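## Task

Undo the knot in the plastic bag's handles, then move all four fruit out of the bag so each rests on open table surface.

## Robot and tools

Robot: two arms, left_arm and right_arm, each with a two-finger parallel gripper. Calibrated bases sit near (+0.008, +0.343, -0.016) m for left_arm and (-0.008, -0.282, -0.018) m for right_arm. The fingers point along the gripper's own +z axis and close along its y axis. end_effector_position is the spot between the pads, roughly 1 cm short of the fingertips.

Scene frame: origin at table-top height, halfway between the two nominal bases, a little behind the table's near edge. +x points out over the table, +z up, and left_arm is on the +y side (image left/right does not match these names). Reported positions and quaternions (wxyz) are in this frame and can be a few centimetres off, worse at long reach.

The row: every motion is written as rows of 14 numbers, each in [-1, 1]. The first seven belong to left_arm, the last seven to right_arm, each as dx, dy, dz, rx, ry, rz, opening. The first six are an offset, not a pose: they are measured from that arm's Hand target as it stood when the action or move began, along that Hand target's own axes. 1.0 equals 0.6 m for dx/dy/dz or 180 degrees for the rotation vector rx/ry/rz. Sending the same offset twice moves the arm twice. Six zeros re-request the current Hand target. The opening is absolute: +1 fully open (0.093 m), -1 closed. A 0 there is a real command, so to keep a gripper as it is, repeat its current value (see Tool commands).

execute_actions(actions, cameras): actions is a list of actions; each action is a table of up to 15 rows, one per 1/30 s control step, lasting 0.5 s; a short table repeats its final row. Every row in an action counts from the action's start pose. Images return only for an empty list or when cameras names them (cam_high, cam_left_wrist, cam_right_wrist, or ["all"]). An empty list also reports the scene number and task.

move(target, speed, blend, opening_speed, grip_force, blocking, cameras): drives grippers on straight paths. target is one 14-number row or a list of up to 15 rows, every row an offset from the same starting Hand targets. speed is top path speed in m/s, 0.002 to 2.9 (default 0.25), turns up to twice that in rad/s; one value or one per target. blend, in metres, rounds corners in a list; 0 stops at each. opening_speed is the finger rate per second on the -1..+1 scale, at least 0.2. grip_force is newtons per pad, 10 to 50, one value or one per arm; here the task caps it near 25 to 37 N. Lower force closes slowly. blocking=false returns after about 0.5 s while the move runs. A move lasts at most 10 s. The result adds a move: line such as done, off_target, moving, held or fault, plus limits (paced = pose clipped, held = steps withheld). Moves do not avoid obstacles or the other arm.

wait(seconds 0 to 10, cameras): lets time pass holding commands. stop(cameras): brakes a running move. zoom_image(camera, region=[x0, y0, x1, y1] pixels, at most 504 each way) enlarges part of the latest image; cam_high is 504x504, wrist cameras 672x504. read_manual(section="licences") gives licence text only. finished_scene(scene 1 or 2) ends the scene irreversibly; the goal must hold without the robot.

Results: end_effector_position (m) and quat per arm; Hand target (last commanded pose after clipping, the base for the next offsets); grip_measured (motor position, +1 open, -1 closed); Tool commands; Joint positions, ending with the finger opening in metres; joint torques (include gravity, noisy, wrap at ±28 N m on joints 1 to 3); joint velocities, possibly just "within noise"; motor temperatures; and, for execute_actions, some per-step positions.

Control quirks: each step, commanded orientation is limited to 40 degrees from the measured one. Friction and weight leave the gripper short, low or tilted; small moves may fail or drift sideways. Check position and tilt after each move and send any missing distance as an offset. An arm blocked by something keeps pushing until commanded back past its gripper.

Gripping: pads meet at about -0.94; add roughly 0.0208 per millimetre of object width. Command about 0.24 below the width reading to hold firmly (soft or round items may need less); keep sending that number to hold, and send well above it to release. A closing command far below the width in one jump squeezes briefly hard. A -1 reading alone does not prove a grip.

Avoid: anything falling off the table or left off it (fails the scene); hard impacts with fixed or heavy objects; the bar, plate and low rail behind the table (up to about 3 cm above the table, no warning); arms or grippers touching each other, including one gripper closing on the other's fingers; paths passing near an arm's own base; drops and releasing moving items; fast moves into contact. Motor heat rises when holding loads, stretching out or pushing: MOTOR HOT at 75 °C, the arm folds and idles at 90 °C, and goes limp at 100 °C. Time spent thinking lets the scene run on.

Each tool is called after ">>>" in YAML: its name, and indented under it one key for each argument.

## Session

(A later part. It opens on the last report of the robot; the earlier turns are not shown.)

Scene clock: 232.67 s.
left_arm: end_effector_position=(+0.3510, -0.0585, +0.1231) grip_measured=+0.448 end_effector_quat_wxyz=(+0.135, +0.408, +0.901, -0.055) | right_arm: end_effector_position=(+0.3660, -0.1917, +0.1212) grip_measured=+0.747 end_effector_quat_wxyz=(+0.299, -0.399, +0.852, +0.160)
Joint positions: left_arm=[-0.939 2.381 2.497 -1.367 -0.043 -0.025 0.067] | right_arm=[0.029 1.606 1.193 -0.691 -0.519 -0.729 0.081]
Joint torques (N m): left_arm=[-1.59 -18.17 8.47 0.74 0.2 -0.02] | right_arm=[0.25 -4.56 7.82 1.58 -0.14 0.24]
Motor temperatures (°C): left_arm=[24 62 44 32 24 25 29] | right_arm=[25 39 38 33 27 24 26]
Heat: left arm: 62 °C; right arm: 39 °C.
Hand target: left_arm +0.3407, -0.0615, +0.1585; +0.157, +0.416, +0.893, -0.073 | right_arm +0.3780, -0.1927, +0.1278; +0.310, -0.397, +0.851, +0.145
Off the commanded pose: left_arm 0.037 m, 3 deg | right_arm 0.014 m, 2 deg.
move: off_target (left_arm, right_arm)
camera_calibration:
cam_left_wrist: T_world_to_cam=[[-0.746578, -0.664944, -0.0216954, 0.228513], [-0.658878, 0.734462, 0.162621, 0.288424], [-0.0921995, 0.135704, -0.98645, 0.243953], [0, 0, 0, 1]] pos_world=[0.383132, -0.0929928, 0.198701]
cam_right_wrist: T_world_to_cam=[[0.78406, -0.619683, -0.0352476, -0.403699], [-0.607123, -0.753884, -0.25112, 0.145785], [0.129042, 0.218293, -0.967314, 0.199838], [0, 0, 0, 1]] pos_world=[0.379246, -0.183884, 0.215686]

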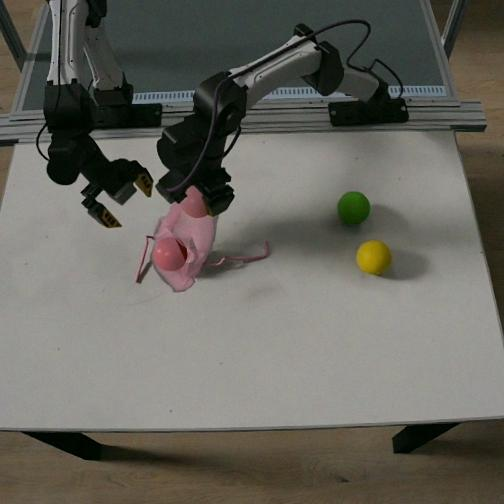

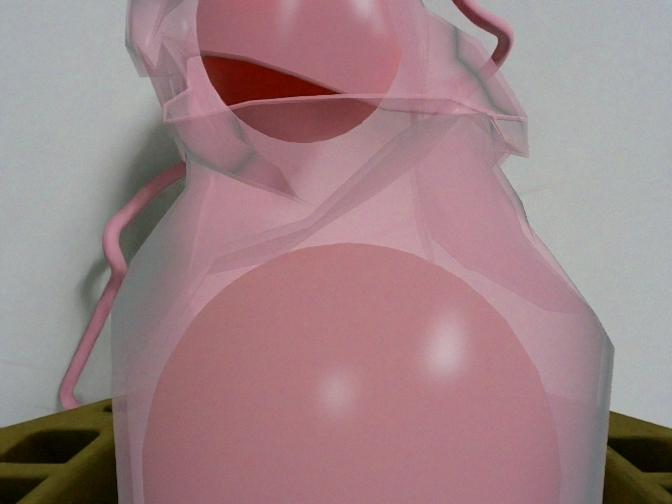

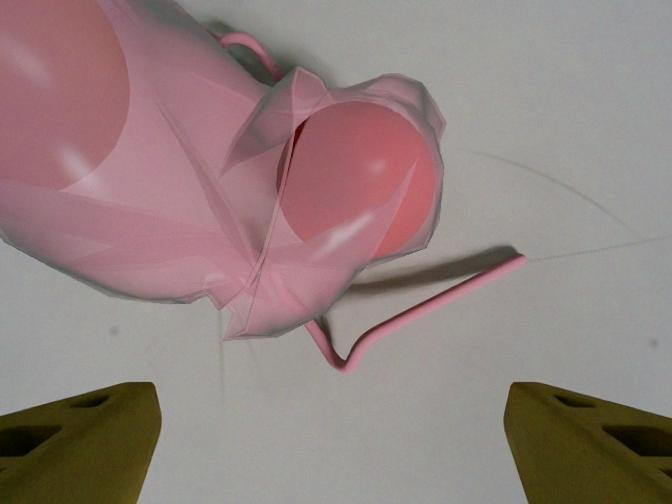

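>>> move:
  target:
    - [0,0,0,0,0,0,0.1,-0.026,-0.01,0.08,0,0,0,0.72]
    - [0,0,0,0,0,0,0.1,-0.026,-0.01,0.185,0,0,0,0.72]
    - [0,0,0,0,0,0,0.1,-0.026,-0.01,0.185,0,0,0,0.1]
  speed: 0.08
  opening_speed: 0.6
  cameras: ["all"]

Scene clock: 237.63 s.
left_arm: end_effector_position=(+0.3509, -0.0584, +0.1231) grip_measured=+0.448 end_effector_quat_wxyz=(+0.135, +0.408, +0.901, -0.055) | right_arm: end_effector_position=(+0.4223, -0.1360, +0.0464) grip_measured=+0.304 end_effector_quat_wxyz=(+0.295, -0.398, +0.854, +0.157)
Joint positions: left_arm=[-0.939 2.381 2.497 -1.368 -0.043 -0.025 0.067] | right_arm=[0.178 1.905 1.234 -0.374 -0.44 -0.583 0.06]
Joint torques (N m): left_arm=[-1.69 -18.17 8.53 0.75 0.19 -0.01] | right_arm=[0.53 -6.61 7.68 1.78 -0.1 0.27]
Motor temperatures (°C): left_arm=[24 62 45 32 24 25 29] | right_arm=[25 39 38 33 27 24 26]
Heat: left arm: 62 °C; right arm: 39 °C.
Hand target: left_arm +0.3407, -0.0615, +0.1585; +0.157, +0.416, +0.893, -0.073 | right_arm +0.4361, -0.1327, +0.0528; +0.310, -0.397, +0.852, +0.145
Off the commanded pose: left_arm 0.037 m, 4 deg | right_arm 0.016 m, 2 deg.
move: off_target (left_arm, right_arm); target 3's new opening was sent with right_arm's hand 0.016 m and 2 deg from that target
camera_calibration:
cam_left_wrist: T_world_to_cam=[[-0.746582, -0.664941, -0.0216699, 0.228574], [-0.658833, 0.734411, 0.163034, 0.288261], [-0.0924936, 0.135995, -0.986382, 0.243968], [0, 0, 0, 1]] pos_world=[0.383131, -0.0928921, 0.198602]
cam_right_wrist: T_world_to_cam=[[0.781844, -0.622451, -0.0357067, -0.415265], [-0.611291, -0.754041, -0.240304, 0.204369], [0.122653, 0.209708, -0.970041, 0.109689], [0, 0, 0, 1]] pos_world=[0.436148, -0.127382, 0.140685]

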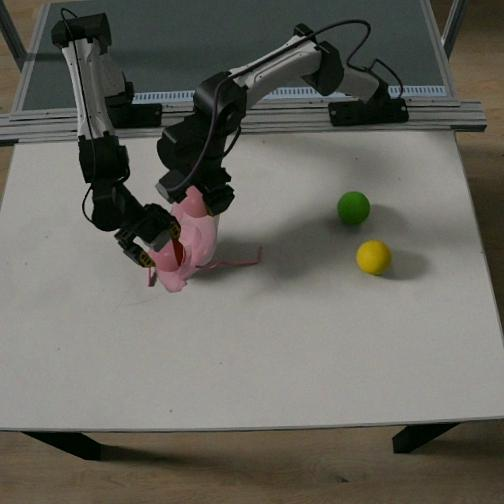

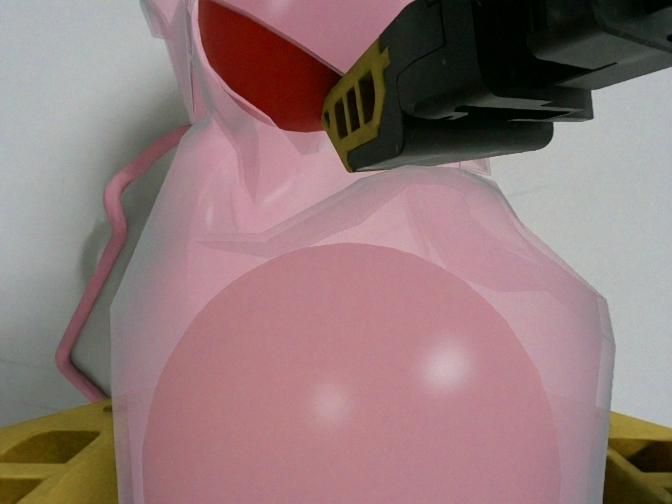

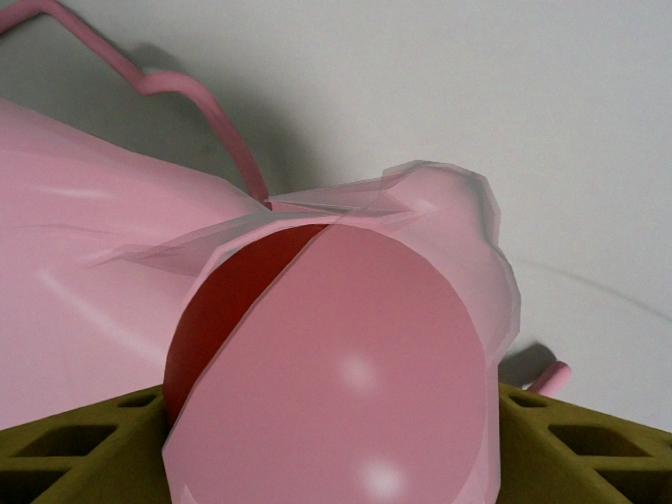

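>>> move:
  target: [0,0,0,0,0,0,0.1,-0.14,0.03,-0.14,0,0,0,0.1]
  speed: 0.08
  cameras: ["all"]

Scene clock: 240.07 s.
left_arm: end_effector_position=(+0.3530, -0.0627, +0.1460) grip_measured=+0.448 end_effector_quat_wxyz=(+0.161, +0.406, +0.897, -0.069) | right_arm: end_effector_position=(+0.4271, -0.1238, +0.1240) grip_measured=+0.304 end_effector_quat_wxyz=(+0.265, -0.392, +0.869, +0.146)
Joint positions: left_arm=[-0.942 2.36 2.535 -1.368 -0.043 -0.025 0.067] | right_arm=[0.224 1.884 1.558 -0.76 -0.379 -0.538 0.06]
Joint torques (N m): left_arm=[-1.4 -14.95 6.53 0.79 0.18 0.02] | right_arm=[1.69 -12.64 9.42 1.25 -0.4 0.29]
Motor temperatures (°C): left_arm=[24 62 45 32 24 25 29] | right_arm=[25 40 38 33 27 24 26]
Heat: left arm: 62 °C; right arm: 40 °C.
Hand target: left_arm +0.3407, -0.0616, +0.1585; +0.157, +0.416, +0.893, -0.073 | right_arm +0.4290, -0.1133, +0.1711; +0.310, -0.397, +0.852, +0.145
Off the commanded pose: left_arm 0.018 m, 1 deg | right_arm 0.048 m, 6 deg.
move: off_target (left_arm, right_arm)
camera_calibration:
cam_left_wrist: T_world_to_cam=[[-0.747022, -0.664536, -0.0187288, 0.22746], [-0.662517, 0.741828, 0.103744, 0.299481], [-0.0550479, 0.0899069, -0.994428, 0.252395], [0, 0, 0, 1]] pos_world=[0.382223, -0.0937001, 0.224179]
cam_right_wrist: T_world_to_cam=[[0.767569, -0.639161, -0.0480692, -0.403144], [-0.636459, -0.751147, -0.17521, 0.238253], [0.0758804, 0.16508, -0.983357, 0.197889], [0, 0, 0, 1]] pos_world=[0.446063, -0.111378, 0.216961]

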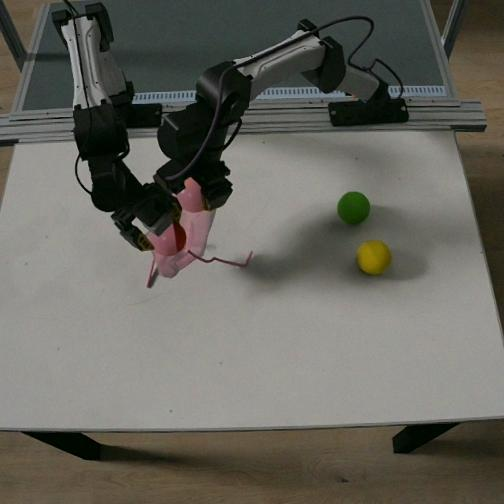

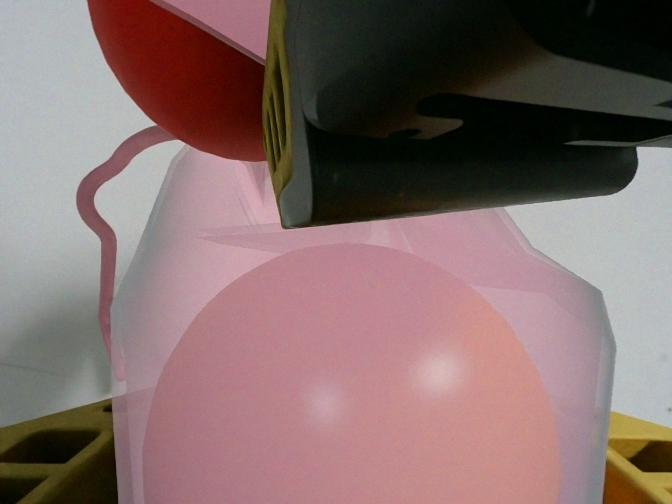

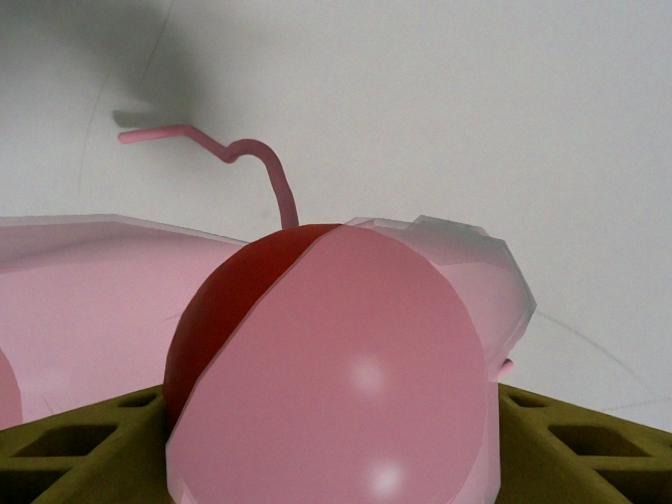

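>>> move:
  target:
    - [0.045,0,0.125,0,0,0,0.1,0.045,-0.032,0.197,0,0,0,0.1]
    - [0.045,0,0.125,0,0,0,0.1,0.045,-0.032,0.197,0,0,0,0.7]
    - [0.045,0,0.125,0,0,0,0.1,0.03,-0.032,0.03,0,0,0,0.7]
  speed: 0.08
  opening_speed: 0.5
  cameras: ["all"]

Scene clock: 246.23 s.
left_arm: end_effector_position=(+0.3411, -0.0503, +0.0589) grip_measured=+0.448 end_effector_quat_wxyz=(+0.130, +0.409, +0.902, -0.053) | right_arm: end_effector_position=(+0.4491, -0.1334, +0.1170) grip_measured=+0.697 end_effector_quat_wxyz=(+0.294, -0.385, +0.865, +0.132)
Joint positions: left_arm=[-0.94 2.255 2.021 -1.028 -0.042 -0.024 0.067] | right_arm=[0.196 1.913 1.544 -0.659 -0.374 -0.545 0.079]
Joint torques (N m): left_arm=[-1.25 -15.75 6.3 1.33 0.2 0.02] | right_arm=[-0.02 -11.6 7.92 1.03 -0.69 -0.04]
Motor temperatures (°C): left_arm=[24 64 45 32 24 25 29] | right_arm=[25 40 39 34 26 24 26]
Heat: left arm: 64 °C; right arm: 40 °C.
Hand target: left_arm +0.3408, -0.0617, +0.0788; +0.157, +0.416, +0.893, -0.073 | right_arm +0.4423, -0.1273, +0.1457; +0.310, -0.397, +0.852, +0.145
Off the commanded pose: left_arm 0.023 m, 4 deg | right_arm 0.030 m, 3 deg.
move: off_target (left_arm, right_arm); target 2's new opening was sent with right_arm's hand 0.016 m and 3 deg from that target
camera_calibration:
cam_left_wrist: T_world_to_cam=[[-0.748282, -0.663036, -0.0213804, 0.225908], [-0.65599, 0.734763, 0.17263, 0.284749], [-0.0987504, 0.143201, -0.984755, 0.18111], [0, 0, 0, 1]] pos_world=[0.37372, -0.085373, 0.134023]
cam_right_wrist: T_world_to_cam=[[0.75272, -0.658324, -0.00476639, -0.427461], [-0.643407, -0.734091, -0.217112, 0.254064], [0.139431, 0.166491, -0.976135, 0.161684], [0, 0, 0, 1]] pos_world=[0.462681, -0.12182, 0.210948]

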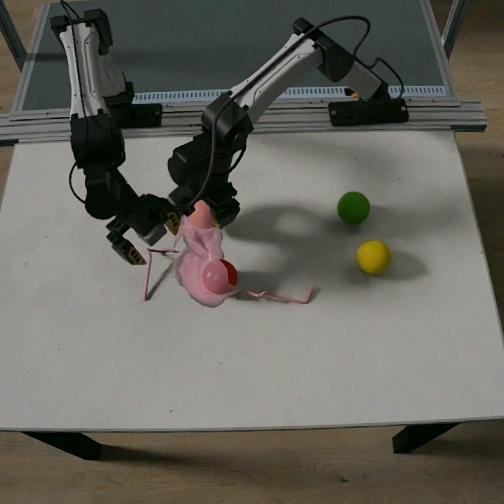

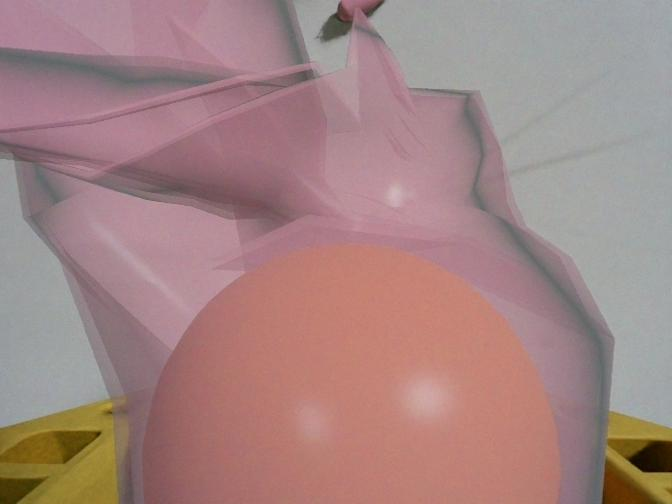

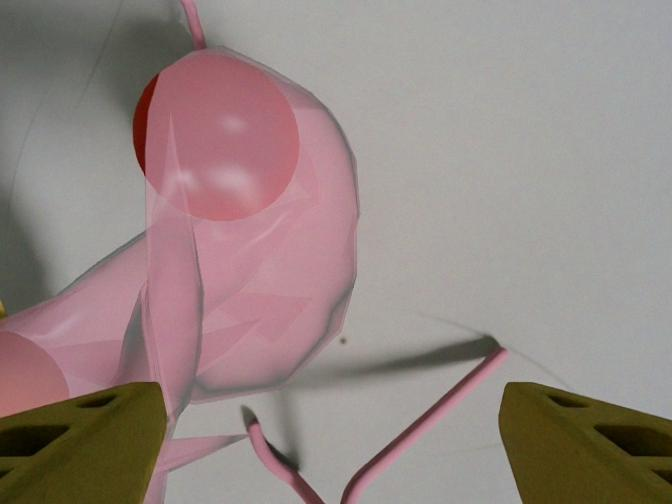

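>>> move:
  target:
    - [0,0,0,0,0,0,0.1,-0.1,0,-0.32,0,0,0,0]
  speed: 0.2

>>> move:
  target:
    - [-0.11,-0.101,0.04,0,0,0,0.1,0,0,0,0,0,0,0]
  speed: 0.08
  cameras: ["all"]

Scene clock: 248.43 s.
left_arm: end_effector_position=(+0.3411, -0.0503, +0.0589) grip_measured=+0.448 end_effector_quat_wxyz=(+0.130, +0.409, +0.902, -0.053) | right_arm: end_effector_position=(+0.3967, -0.1900, +0.3327) grip_measured=+0.003 end_effector_quat_wxyz=(+0.331, -0.387, +0.851, +0.130)
Joint positions: left_arm=[-0.94 2.255 2.021 -1.028 -0.042 -0.024 0.067] | right_arm=[0.055 1.912 2.44 -1.531 -0.466 -0.669 0.045]
Joint torques (N m): left_arm=[-1.17 -15.84 6.3 1.29 0.2 0.04] | right_arm=[-0.2 -5.85 4.83 1.22 -0.53 0.02]
Motor temperatures (°C): left_arm=[24 64 45 32 24 25 29] | right_arm=[25 41 39 34 26 24 26]
Heat: left arm: 64 °C; right arm: 41 °C.
Hand target: left_arm +0.3408, -0.0617, +0.0788; +0.157, +0.416, +0.893, -0.073 | right_arm +0.3925, -0.1867, +0.3314; +0.310, -0.397, +0.852, +0.145
Off the commanded pose: left_arm 0.023 m, 4 deg | right_arm 0.006 m, 3 deg.
joint sent to its limit (right arm) — joint 4 (wrist pitch), lower limit. The joint targets are off in position, not in orientation.
move: off_target (left_arm, right_arm)

Scene clock: 250.30 s.
left_arm: end_effector_position=(+0.3434, -0.1535, +0.0655) grip_measured=+0.448 end_effector_quat_wxyz=(+0.182, +0.420, +0.884, -0.093) | right_arm: end_effector_position=(+0.3967, -0.1900, +0.3327) grip_measured=+0.003 end_effector_quat_wxyz=(+0.331, -0.387, +0.851, +0.130)
Joint positions: left_arm=[-1.051 2.705 2.831 -1.263 -0.055 -0.093 0.067] | right_arm=[0.055 1.912 2.44 -1.531 -0.466 -0.67 0.045]
Joint torques (N m): left_arm=[-1.13 -15.39 8.83 0.93 -0.03 -0.3] | right_arm=[-0.31 -5.76 5 1.22 -0.57 0.02]
Motor temperatures (°C): left_arm=[24 64 45 32 24 25 29] | right_arm=[25 41 39 34 26 24 26]
Heat: left arm: 64 °C; right arm: 41 °C.
Hand target: left_arm +0.3397, -0.1545, +0.0788; +0.157, +0.416, +0.893, -0.073 | right_arm +0.3925, -0.1867, +0.3314; +0.310, -0.397, +0.852, +0.144
Off the commanded pose: left_arm 0.014 m, 4 deg | right_arm 0.006 m, 3 deg.
elbow stopped short (left arm): the move would have taken joint 3 (elbow) straighter than the controller allows.
joint sent to its limit (right arm) — joint 4 (wrist pitch), lower limit. The joint targets are off in position, not in orientation.
move: off_target (left_arm, right_arm)
camera_calibration:
cam_left_wrist: T_world_to_cam=[[-0.772634, -0.634848, 0.00227594, 0.170497], [-0.63412, 0.77191, 0.0452478, 0.367493], [-0.0304823, 0.0335168, -0.998973, 0.163148], [0, 0, 0, 1]] pos_world=[0.369739, -0.1809, 0.145964]
cam_right_wrist: T_world_to_cam=[[0.754297, -0.655677, 0.0335241, -0.437124], [-0.621929, -0.729966, -0.283469, 0.239942], [0.210335, 0.19297, -0.958395, 0.360029], [0, 0, 0, 1]] pos_world=[0.403221, -0.180938, 0.42772]

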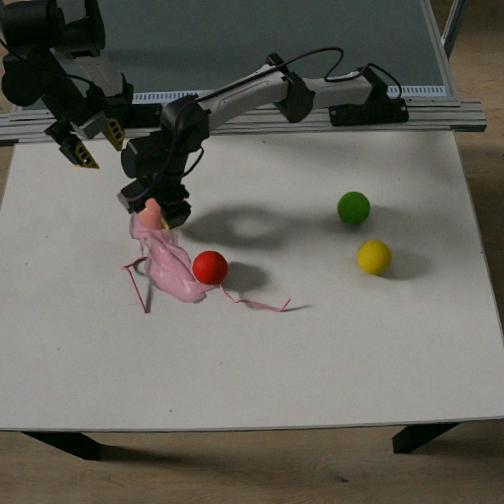

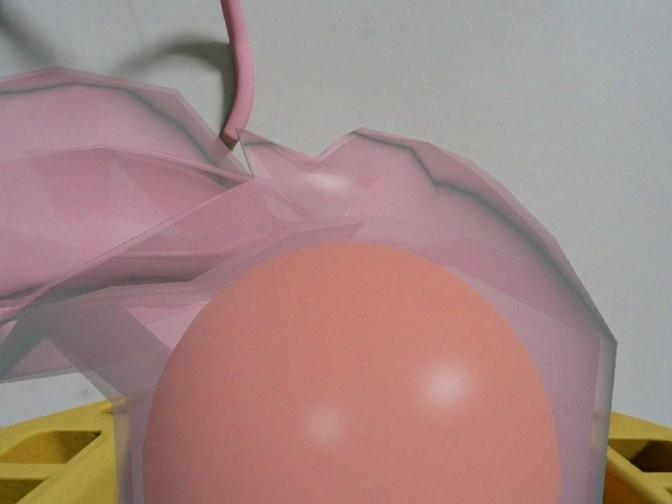

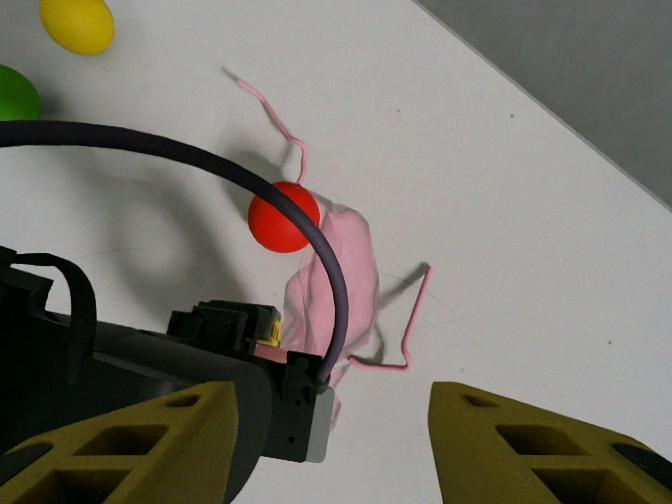

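>>> move:
  target:
    - [0,0,0.03,0,0,0,0.1,0,0,0,0,0,0,0]
    - [0,0,0.03,0,0,0,0.75,0,0,0,0,0,0,0]
    - [0,0,-0.15,0,0,0,0.75,0,0,0,0,0,0,0]
    - [-0.1,0.3,-0.2,0,0,0,0.75,0,0,0,0,0,0,0]
  speed: 0.15
  opening_speed: 0.5
  cameras: ["all"]

>>> zoom_image:
  camera: "cam_high"
  region: [90, 170, 290, 320]

Scene clock: 256.83 s.
left_arm: end_effector_position=(+0.4842, -0.0382, +0.1627) grip_measured=+0.748 end_effector_quat_wxyz=(+0.291, +0.381, +0.872, -0.101) | right_arm: end_effector_position=(+0.3967, -0.1900, +0.3327) grip_measured=+0.003 end_effector_quat_wxyz=(+0.331, -0.387, +0.851, +0.130)
Joint positions: left_arm=[-0.727 2.548 2.842 -1.209 0.028 0.148 0.081] | right_arm=[0.055 1.912 2.44 -1.531 -0.466 -0.67 0.045]
Joint torques (N m): left_arm=[-0.92 -19.4 7.72 2.13 0.32 0.17] | right_arm=[-0.31 -5.91 5.01 1.19 -0.59 0.07]
Motor temperatures (°C): left_arm=[24 65 45 33 24 25 29] | right_arm=[25 40 38 33 27 24 26]
Heat: left arm: 65 °C; right arm: 40 °C.
Hand target: left_arm +0.4874, -0.0505, +0.2121; +0.157, +0.416, +0.893, -0.073 | right_arm +0.3925, -0.1867, +0.3314; +0.310, -0.397, +0.852, +0.144
Off the commanded pose: left_arm 0.051 m, 16 deg | right_arm 0.005 m, 3 deg.
elbow stopped short (left arm): the move would have taken joint 3 (elbow) straighter than the controller allows.
joint sent to its limit (right arm) — joint 4 (wrist pitch), lower limit. The joint targets are off in position, not in orientation.
move: off_target (left_arm, right_arm); target 2's new opening was sent with left_arm's hand 0.018 m and 2 deg from that target
camera_calibration:
cam_left_wrist: T_world_to_cam=[[-0.716577, -0.695342, -0.0549226, 0.332105], [-0.679824, 0.713859, -0.168063, 0.418025], [0.156068, -0.0830925, -0.984245, 0.163526], [0, 0, 0, 1]] pos_world=[0.496641, -0.0538964, 0.249444]
cam_right_wrist: T_world_to_cam=[[0.754297, -0.655677, 0.0335241, -0.437124], [-0.621929, -0.729966, -0.283469, 0.239942], [0.210335, 0.19297, -0.958395, 0.360029], [0, 0, 0, 1]] pos_world=[0.403221, -0.180938, 0.42772]

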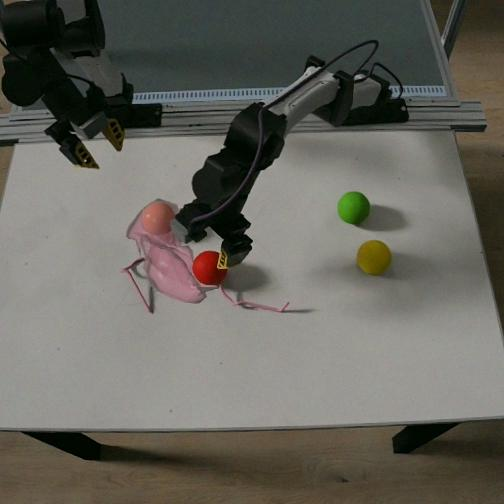

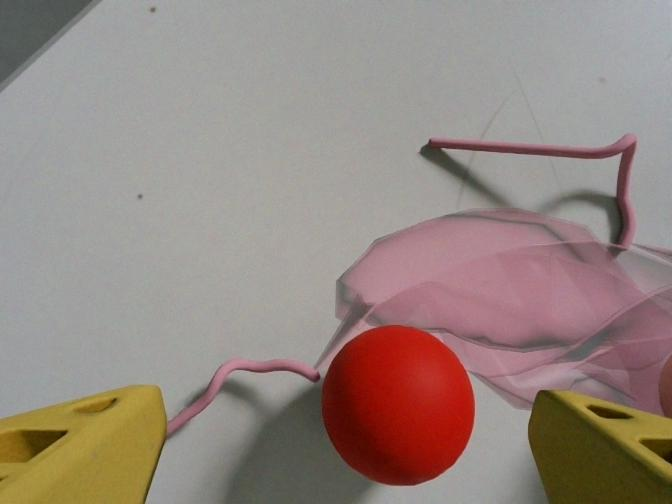

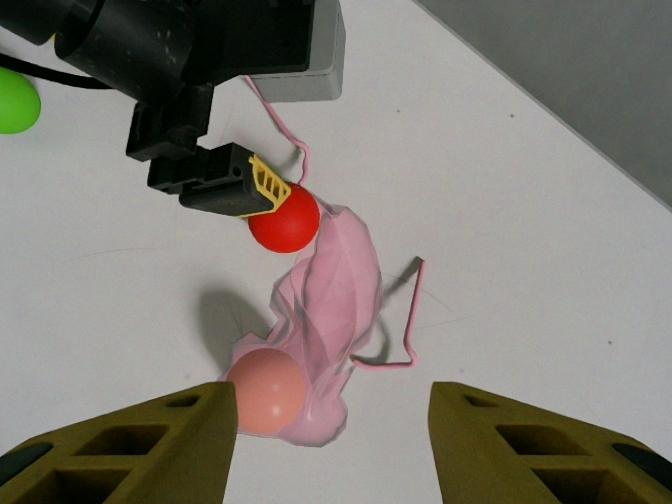

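Scaled by 2.520 from the camera's 504x504 image, which has a finer 720x720 frame.

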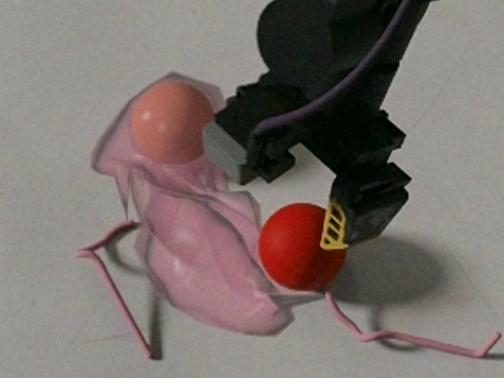

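>>> move:
  target: [0.078,-0.038,0.113,0,0,0,0.75,0,0,0,0,0,0,0]
  speed: 0.12
  cameras: ["cam_left_wrist"]

Scene clock: 259.40 s.
left_arm: end_effector_position=(+0.4659, -0.0455, +0.1250) grip_measured=+0.748 end_effector_quat_wxyz=(+0.239, +0.399, +0.881, -0.091) | right_arm: end_effector_position=(+0.3967, -0.1900, +0.3327) grip_measured=+0.003 end_effector_quat_wxyz=(+0.331, -0.387, +0.851, +0.130)
Joint positions: left_arm=[-0.754 2.601 2.842 -1.267 0.028 0.148 0.081] | right_arm=[0.055 1.912 2.44 -1.531 -0.466 -0.67 0.045]
Joint torques (N m): left_arm=[-1.22 -14.74 7.68 1.07 0.18 -0.05] | right_arm=[-0.21 -5.86 4.89 1.24 -0.5 -0.02]
Motor temperatures (°C): left_arm=[24 65 45 33 24 25 29] | right_arm=[25 40 38 33 27 24 26]
Heat: left arm: 65 °C; right arm: 40 °C.
Hand target: left_arm +0.4565, -0.0492, +0.1324; +0.157, +0.416, +0.893, -0.073 | right_arm +0.3925, -0.1867, +0.3314; +0.310, -0.397, +0.852, +0.144
Off the commanded pose: left_arm 0.013 m, 10 deg | right_arm 0.005 m, 3 deg.
elbow stopped short (left arm): the move would have taken joint 3 (elbow) straighter than the controller allows.
joint sent to its limit (right arm) — joint 4 (wrist pitch), lower limit. The joint targets are off in position, not in orientation.
move: off_target (left_arm, right_arm)
camera_calibration:
cam_left_wrist: T_world_to_cam=[[-0.74107, -0.670241, -0.0399021, 0.322574], [-0.667771, 0.741925, -0.0602412, 0.386705], [0.0699805, -0.0179975, -0.997386, 0.173479], [0, 0, 0, 1]] pos_world=[0.48514, -0.0675814, 0.209193]
Images, in order (width x height): cam_left_wrist 672x504.

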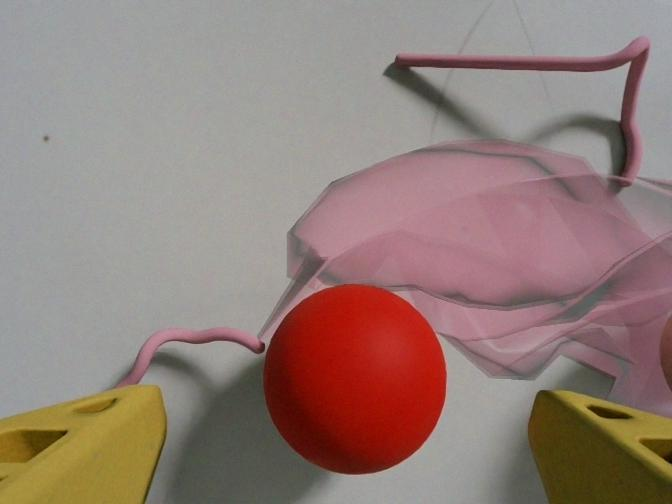

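>>> move:
  target:
    - [0.061,-0.007,0.112,0,0,0,0.75,0,0,0,0,0,0,0]
    - [0.061,-0.007,0.112,0,0,0,0.2,0,0,0,0,0,0,0]
  speed: 0.1
  opening_speed: 0.6
  cameras: ["cam_left_wrist","cam_high"]

Scene clock: 262.47 s.
left_arm: end_effector_position=(+0.4497, -0.0337, +0.0485) grip_measured=+0.208 end_effector_quat_wxyz=(+0.147, +0.407, +0.899, -0.066) | right_arm: end_effector_position=(+0.3967, -0.1900, +0.3327) grip_measured=+0.003 end_effector_quat_wxyz=(+0.331, -0.387, +0.851, +0.130)
Joint positions: left_arm=[-0.754 2.65 2.696 -1.267 0.028 0.148 0.055] | right_arm=[0.055 1.912 2.44 -1.531 -0.466 -0.67 0.045]
Joint torques (N m): left_arm=[-1.46 -15.43 6.5 1.17 0.21 -0.03] | right_arm=[-0.14 -5.85 4.85 1.24 -0.55 0.03]
Motor temperatures (°C): left_arm=[24 65 45 33 24 25 29] | right_arm=[25 40 37 33 27 24 26]
Heat: left arm: 65 °C; right arm: 40 °C.
Hand target: left_arm +0.4459, -0.0431, +0.0567; +0.157, +0.416, +0.893, -0.073 | right_arm +0.3925, -0.1867, +0.3314; +0.310, -0.397, +0.852, +0.144
Off the commanded pose: left_arm 0.013 m, 2 deg | right_arm 0.005 m, 3 deg.
joint sent to its limit (right arm) — joint 4 (wrist pitch), lower limit. The joint targets are off in position, not in orientation.
move: off_target (left_arm, right_arm); target 2's new opening was sent with left_arm's hand 0.013 m and 2 deg from that target
camera_calibration:
cam_left_wrist: T_world_to_cam=[[-0.747426, -0.664224, -0.0126993, 0.317119], [-0.659702, 0.73981, 0.132192, 0.349377], [-0.0784103, 0.107182, -0.991143, 0.169091], [0, 0, 0, 1]] pos_world=[0.480766, -0.0659584, 0.125436]
Images, in order (width x height): cam_high 504x504, cam_left_wrist 672x504.

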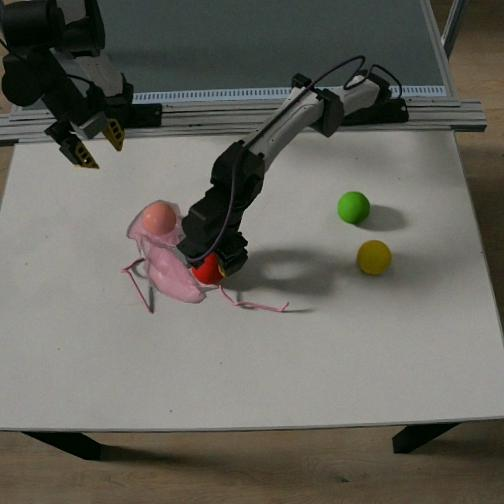

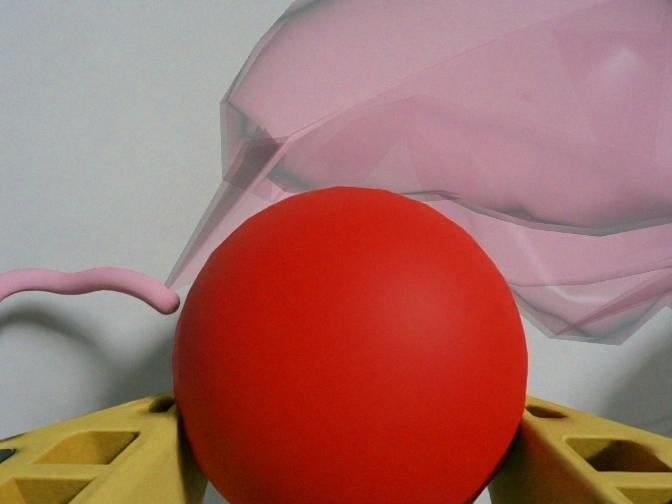

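>>> move:
  target:
    - [0,0,0,0,0,0,0.0,0,0,0,0,0,0,0]
    - [-0.046,0,-0.125,0,0,0,0.0,0,0,0,0,0,0,0]
    - [0.146,0.171,-0.195,0,0,0,0.0,0,0,0,0,0,0,0]
    - [0.18,0.171,-0.105,0,0,0,0.0,0,0,0,0,0,0,0]
  speed: 0.15
  cameras: ["cam_left_wrist","cam_high"]

Scene clock: 267.57 s.
left_arm: end_effector_position=(+0.4375, +0.1271, +0.0528) grip_measured=+0.115 end_effector_quat_wxyz=(+0.111, +0.404, +0.906, -0.063) | right_arm: end_effector_position=(+0.3967, -0.1900, +0.3327) grip_measured=+0.003 end_effector_quat_wxyz=(+0.331, -0.387, +0.851, +0.130)
Joint positions: left_arm=[-0.481 2.146 1.84 -1.005 0.114 0.4 0.051] | right_arm=[0.055 1.912 2.44 -1.531 -0.466 -0.67 0.045]
Joint torques (N m): left_arm=[-0.7 -16.55 5.75 1.3 0.36 0.16] | right_arm=[-0.21 -5.93 4.92 1.21 -0.54 0.02]
Motor temperatures (°C): left_arm=[24 66 45 33 24 25 29] | right_arm=[25 40 37 33 27 24 26]
Heat: left arm: 66 °C; right arm: 40 °C.
Hand target: left_arm +0.4453, +0.1171, +0.0791; +0.157, +0.416, +0.893, -0.073 | right_arm +0.3925, -0.1867, +0.3314; +0.310, -0.397, +0.852, +0.144
Off the commanded pose: left_arm 0.029 m, 6 deg | right_arm 0.005 m, 3 deg.
elbow stopped short (left arm): the move would have taken joint 3 (elbow) straighter than the controller allows.
joint sent to its limit (right arm) — joint 4 (wrist pitch), lower limit. The joint targets are off in position, not in orientation.
move: off_target (left_arm, right_arm)
camera_calibration:
cam_left_wrist: T_world_to_cam=[[-0.742917, -0.669261, 0.0128015, 0.412219], [-0.653922, 0.729711, 0.199771, 0.216994], [-0.14304, 0.140042, -0.979759, 0.178721], [0, 0, 0, 1]] pos_world=[0.473707, 0.092511, 0.126478]
Images, in order (width x height): cam_high 504x504, cam_left_wrist 672x504.

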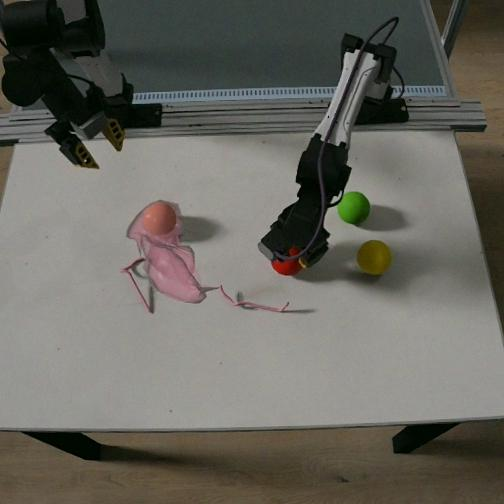

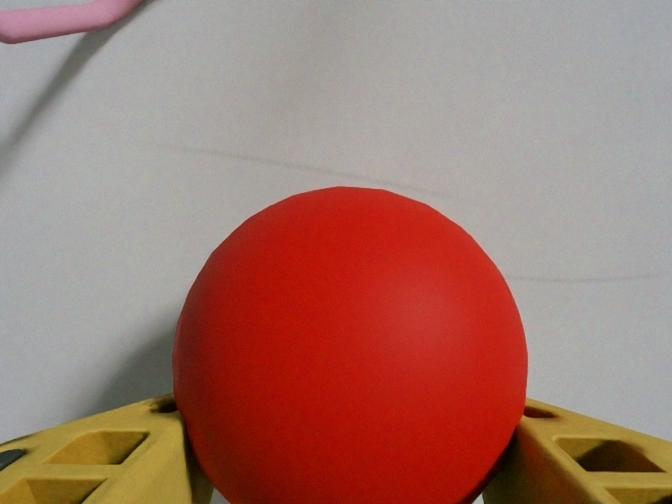

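Lower ~8 mm slowly, release, retreat, and go toward the orange.

>>> move:
  target:
    - [0.007,0,0.018,0,0,0,0.0,0,0,0,0,0,0,0]
    - [0.007,0,0.018,0,0,0,0.75,0,0,0,0,0,0,0]
    - [0,0,-0.2,0,0,0,0.75,0,0,0,0,0,0,0]
  speed: 0.08
  opening_speed: 0.4
  cameras: ["cam_left_wrist","cam_high"]

>>> zoom_image:
  camera: "cam_high"
  region: [90, 180, 240, 320]

Scene clock: 273.57 s.
left_arm: end_effector_position=(+0.4260, +0.1483, +0.1645) grip_measured=+0.748 end_effector_quat_wxyz=(+0.137, +0.406, +0.901, -0.065) | right_arm: end_effector_position=(+0.3967, -0.1900, +0.3327) grip_measured=+0.003 end_effector_quat_wxyz=(+0.331, -0.387, +0.851, +0.130)
Joint positions: left_arm=[-0.446 2.048 2.122 -1.339 0.13 0.438 0.081] | right_arm=[0.055 1.912 2.44 -1.531 -0.466 -0.67 0.045]
Joint torques (N m): left_arm=[-0.12 -14.8 8.49 0.63 0.37 0.14] | right_arm=[-0.18 -5.85 5 1.27 -0.54 0.02]
Motor temperatures (°C): left_arm=[24 66 45 33 24 25 29] | right_arm=[25 40 37 33 27 24 26]
Heat: left arm: 66 °C; right arm: 40 °C.
Hand target: left_arm +0.4189, +0.1484, +0.1919; +0.157, +0.416, +0.893, -0.073 | right_arm +0.3925, -0.1867, +0.3314; +0.310, -0.397, +0.852, +0.144
Off the commanded pose: left_arm 0.028 m, 3 deg | right_arm 0.005 m, 3 deg.
joint sent to its limit (right arm) — joint 4 (wrist pitch), lower limit. The joint targets are off in position, not in orientation.
move: off_target (left_arm, right_arm); target 2's new opening was sent with left_arm's hand 0.024 m and 5 deg from that target
camera_calibration:
cam_left_wrist: T_world_to_cam=[[-0.746313, -0.665581, -0.00435332, 0.420101], [-0.658343, 0.737203, 0.152041, 0.180321], [-0.0979864, 0.116336, -0.988365, 0.269195], [0, 0, 0, 1]] pos_world=[0.458617, 0.115361, 0.240476]
Images, in order (width x height): cam_high 504x504, cam_left_wrist 672x504.

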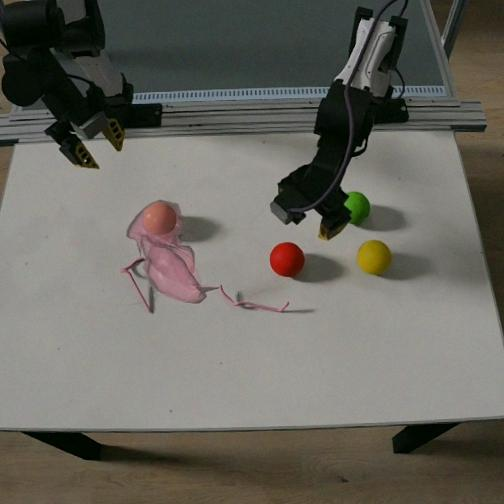

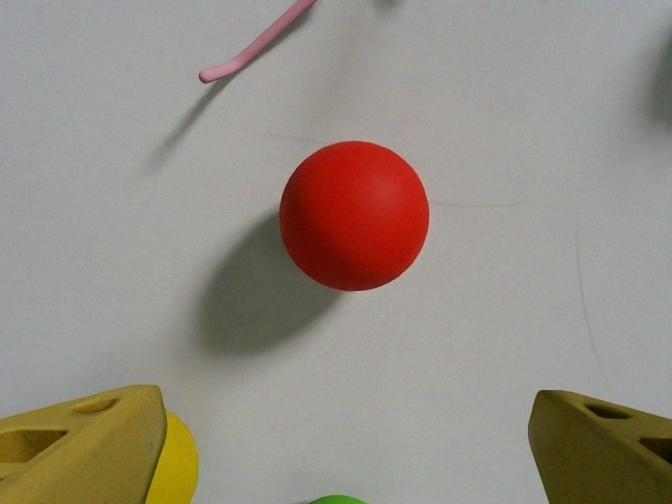

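Scaled by 3.360 from the camera's 504x504 image, which has a finer 720x720 frame.

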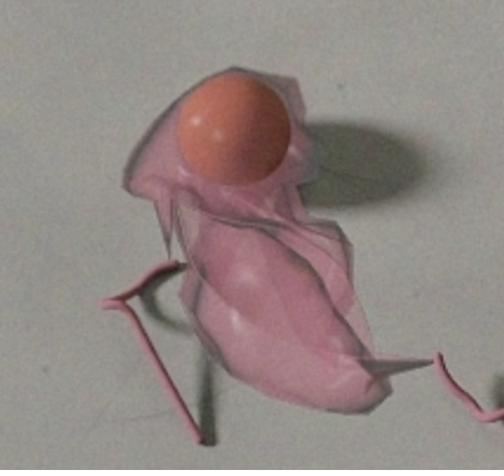

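>>> move:
  target: [0,0,0,0,0,0,0.3,0.295,0.067,0.193,0,0,0,0.75]
  speed: 0.2
  cameras: ["cam_right_wrist","cam_high"]

Scene clock: 275.97 s.
left_arm: end_effector_position=(+0.4259, +0.1483, +0.1645) grip_measured=+0.302 end_effector_quat_wxyz=(+0.136, +0.406, +0.901, -0.065) | right_arm: end_effector_position=(+0.3208, -0.2107, +0.1181) grip_measured=+0.747 end_effector_quat_wxyz=(+0.287, -0.389, +0.863, +0.145)
Joint positions: left_arm=[-0.446 2.048 2.122 -1.34 0.13 0.439 0.06] | right_arm=[-0.015 1.441 1.044 -0.742 -0.496 -0.76 0.081]
Joint torques (N m): left_arm=[0.05 -14.83 8.46 0.67 0.4 0.16] | right_arm=[-0.39 -6.54 5.12 1.56 -0.61 0.05]
Motor temperatures (°C): left_arm=[24 65 45 32 24 25 29] | right_arm=[25 40 37 33 27 24 26]
Heat: left arm: 65 °C; right arm: 40 °C.
Hand target: left_arm +0.4189, +0.1484, +0.1919; +0.157, +0.416, +0.893, -0.073 | right_arm +0.3224, -0.2077, +0.1289; +0.310, -0.397, +0.851, +0.145
Off the commanded pose: left_arm 0.028 m, 3 deg | right_arm 0.011 m, 3 deg.
move: off_target (left_arm, right_arm)
camera_calibration:
cam_right_wrist: T_world_to_cam=[[0.764166, -0.644336, -0.0296836, -0.379627], [-0.634426, -0.742514, -0.214888, 0.110049], [0.11642, 0.183042, -0.976187, 0.204385], [0, 0, 0, 1]] pos_world=[0.336122, -0.200305, 0.211898]
Images, in order (width x height): cam_high 504x504, cam_right_wrist 672x504.

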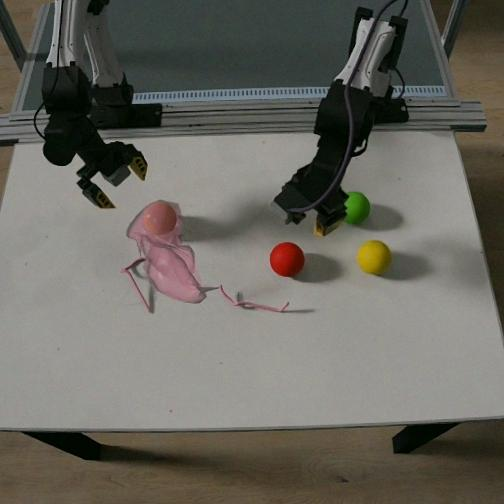

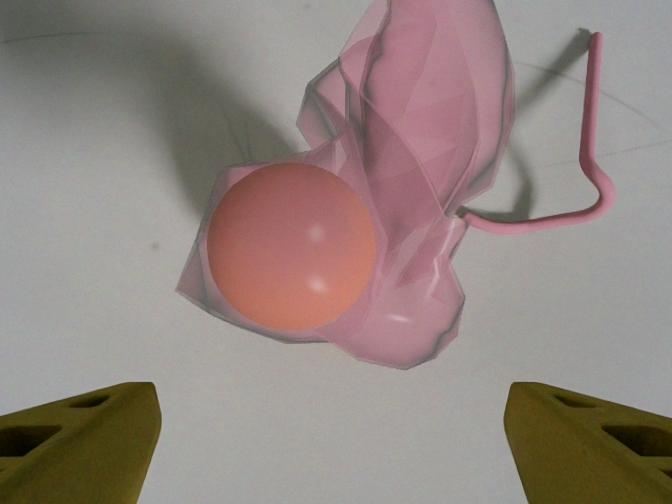

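>>> move:
  target:
    - [0,0,0,0,0,0,0.3,0.0137,0.0373,0.05,0,0,0,0.75]
    - [0,0,0,0,0,0,0.3,0.0137,0.0373,0.147,0,0,0,0.75]
    - [0,0,0,0,0,0,0.3,0.0137,0.0373,0.147,0,0,0,0.1]
  speed: 0.1
  opening_speed: 0.6
  cameras: ["cam_right_wrist"]

>>> move:
  target: [0,0,0,0,0,0,0.3,-0.16,0,-0.16,0,0,0,0.1]
  speed: 0.1
  cameras: ["all"]

Scene clock: 280.53 s.
left_arm: end_effector_position=(+0.4259, +0.1483, +0.1645) grip_measured=+0.302 end_effector_quat_wxyz=(+0.136, +0.406, +0.901, -0.065) | right_arm: end_effector_position=(+0.3444, -0.1533, +0.0663) grip_measured=+0.105 end_effector_quat_wxyz=(+0.333, -0.402, +0.840, +0.146)
Joint positions: left_arm=[-0.446 2.048 2.122 -1.34 0.13 0.439 0.06] | right_arm=[0.164 1.545 0.854 -0.273 -0.448 -0.595 0.05]
Joint torques (N m): left_arm=[-0.02 -14.97 8.44 0.67 0.37 0.17] | right_arm=[0.44 -4.25 4.94 1.22 -0.07 0.19]
Motor temperatures (°C): left_arm=[24 64 46 32 24 25 29] | right_arm=[25 39 37 33 26 24 26]
Heat: left arm: 64 °C; right arm: 39 °C.
Hand target: left_arm +0.4189, +0.1484, +0.1919; +0.157, +0.416, +0.893, -0.073 | right_arm +0.3377, -0.1547, +0.0561; +0.310, -0.397, +0.852, +0.145
Off the commanded pose: left_arm 0.028 m, 3 deg | right_arm 0.012 m, 3 deg.
move: off_target (left_arm, right_arm)
camera_calibration:
cam_right_wrist: T_world_to_cam=[[0.781932, -0.623012, 0.0209456, -0.368356], [-0.588977, -0.749386, -0.302535, 0.145604], [0.204179, 0.224225, -0.952908, 0.11515], [0, 0, 0, 1]] pos_world=[0.350275, -0.146196, 0.161494]
Images, in order (width x height): cam_right_wrist 672x504.

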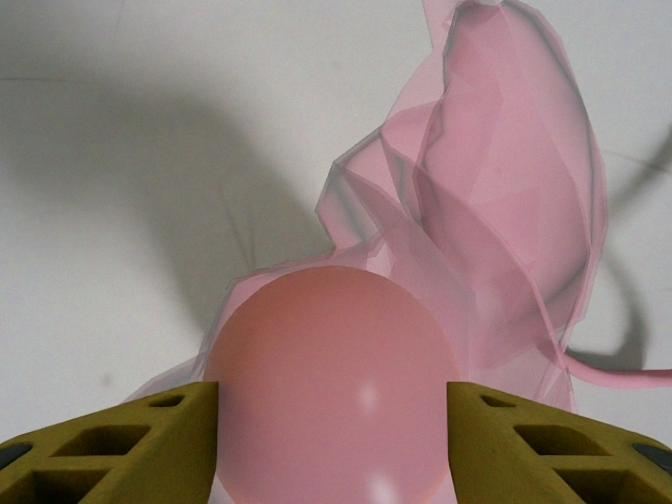

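Scene clock: 282.80 s.
left_arm: end_effector_position=(+0.4259, +0.1483, +0.1645) grip_measured=+0.302 end_effector_quat_wxyz=(+0.136, +0.406, +0.901, -0.065) | right_arm: end_effector_position=(+0.3471, -0.1457, +0.1785) grip_measured=+0.103 end_effector_quat_wxyz=(+0.305, -0.399, +0.851, +0.154)
Joint positions: left_arm=[-0.446 2.048 2.122 -1.34 0.13 0.439 0.06] | right_arm=[0.192 1.51 1.31 -0.816 -0.432 -0.569 0.05]
Joint torques (N m): left_arm=[0.05 -14.75 8.34 0.66 0.37 0.15] | right_arm=[0.65 -6.52 7.77 1.24 -0.08 0.22]
Motor temperatures (°C): left_arm=[24 64 46 32 24 25 29] | right_arm=[25 39 37 33 26 24 26]
Heat: left arm: 64 °C; right arm: 39 °C.
Hand target: left_arm +0.4189, +0.1484, +0.1919; +0.157, +0.416, +0.893, -0.073 | right_arm +0.3453, -0.1456, +0.1913; +0.310, -0.397, +0.852, +0.144
Off the commanded pose: left_arm 0.028 m, 3 deg | right_arm 0.013 m, 1 deg.
move: off_target (left_arm, right_arm)
camera_calibration:
cam_left_wrist: T_world_to_cam=[[-0.746802, -0.665032, -0.00444513, 0.420145], [-0.657774, 0.737633, 0.152414, 0.179928], [-0.0980814, 0.116747, -0.988307, 0.26918], [0, 0, 0, 1]] pos_world=[0.458518, 0.115263, 0.240477]
cam_right_wrist: T_world_to_cam=[[0.781704, -0.623308, -0.0206422, -0.360557], [-0.606641, -0.752291, -0.256992, 0.184438], [0.144656, 0.213414, -0.966193, 0.241317], [0, 0, 0, 1]] pos_world=[0.358828, -0.137487, 0.273115]

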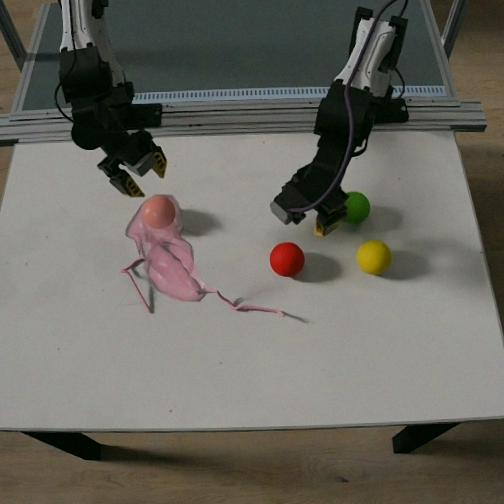

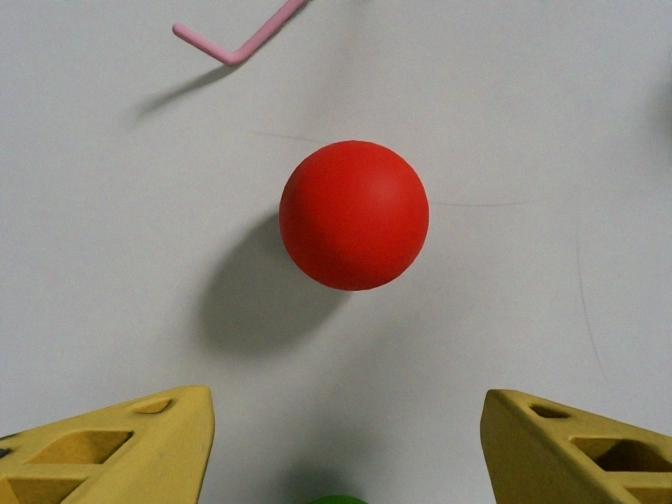

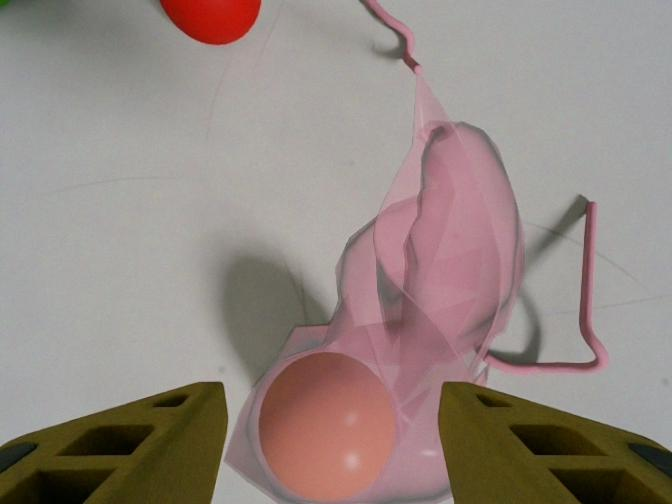

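>>> move:
  target:
    - [0,0,0,0,0,0,0.3,0,0,0,0,0,0,0.9]
    - [0,0,0,0,0,0,0.3,0.173,0.01,0.03,0,0,0,0.9]
    - [0,0,0,0,0,0,0.3,0.173,0.01,0.145,0,0,0,0.9]
    - [0,0,0,0,0,0,0.3,0.173,0.01,0.145,0,0,0,0]
  speed: 0.12
  opening_speed: 0.8
  cameras: ["cam_right_wrist","cam_high"]

Scene clock: 291.53 s.
left_arm: end_effector_position=(+0.4259, +0.1483, +0.1645) grip_measured=+0.302 end_effector_quat_wxyz=(+0.136, +0.406, +0.901, -0.065) | right_arm: end_effector_position=(+0.3272, -0.1596, +0.0644) grip_measured=+0.003 end_effector_quat_wxyz=(+0.321, -0.401, +0.845, +0.149)
Joint positions: left_arm=[-0.446 2.048 2.122 -1.34 0.13 0.439 0.06] | right_arm=[0.152 1.493 0.814 -0.319 -0.454 -0.607 0.045]
Joint torques (N m): left_arm=[-0.13 -14.74 8.35 0.7 0.39 0.17] | right_arm=[0.61 -3.82 4.92 1.54 -0.11 0.22]
Motor temperatures (°C): left_arm=[24 63 47 32 24 25 29] | right_arm=[25 38 37 33 26 24 26]
Heat: left arm: 63 °C; right arm: 38 °C.
Hand target: left_arm +0.4189, +0.1484, +0.1919; +0.157, +0.416, +0.893, -0.073 | right_arm +0.3255, -0.1599, +0.0579; +0.310, -0.397, +0.852, +0.145
Off the commanded pose: left_arm 0.028 m, 3 deg | right_arm 0.007 m, 2 deg.
move: off_target (left_arm)
camera_calibration:
cam_right_wrist: T_world_to_cam=[[0.782257, -0.622948, 0.00323589, -0.357661], [-0.596963, -0.751092, -0.281951, 0.131216], [0.178071, 0.218626, -0.959423, 0.126437], [0, 0, 0, 1]] pos_world=[0.335599, -0.151891, 0.15946]
Images, in order (width x height): cam_high 504x504, cam_right_wrist 672x504.

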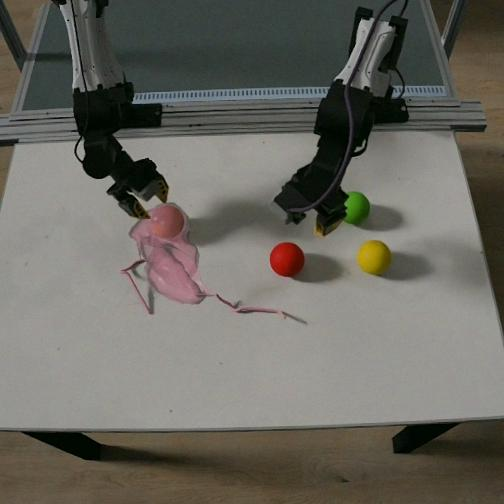

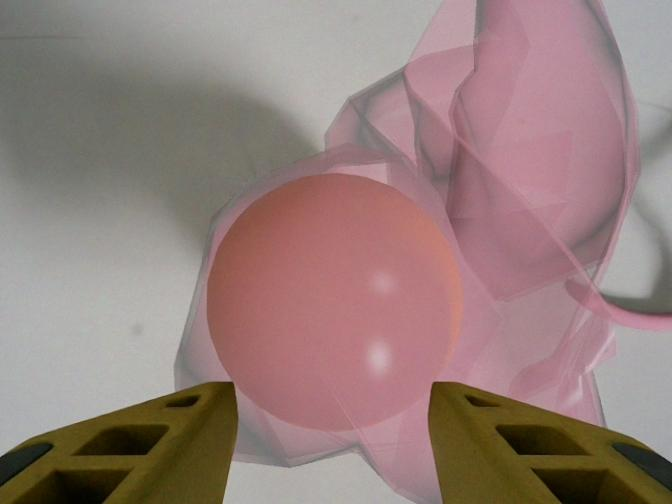

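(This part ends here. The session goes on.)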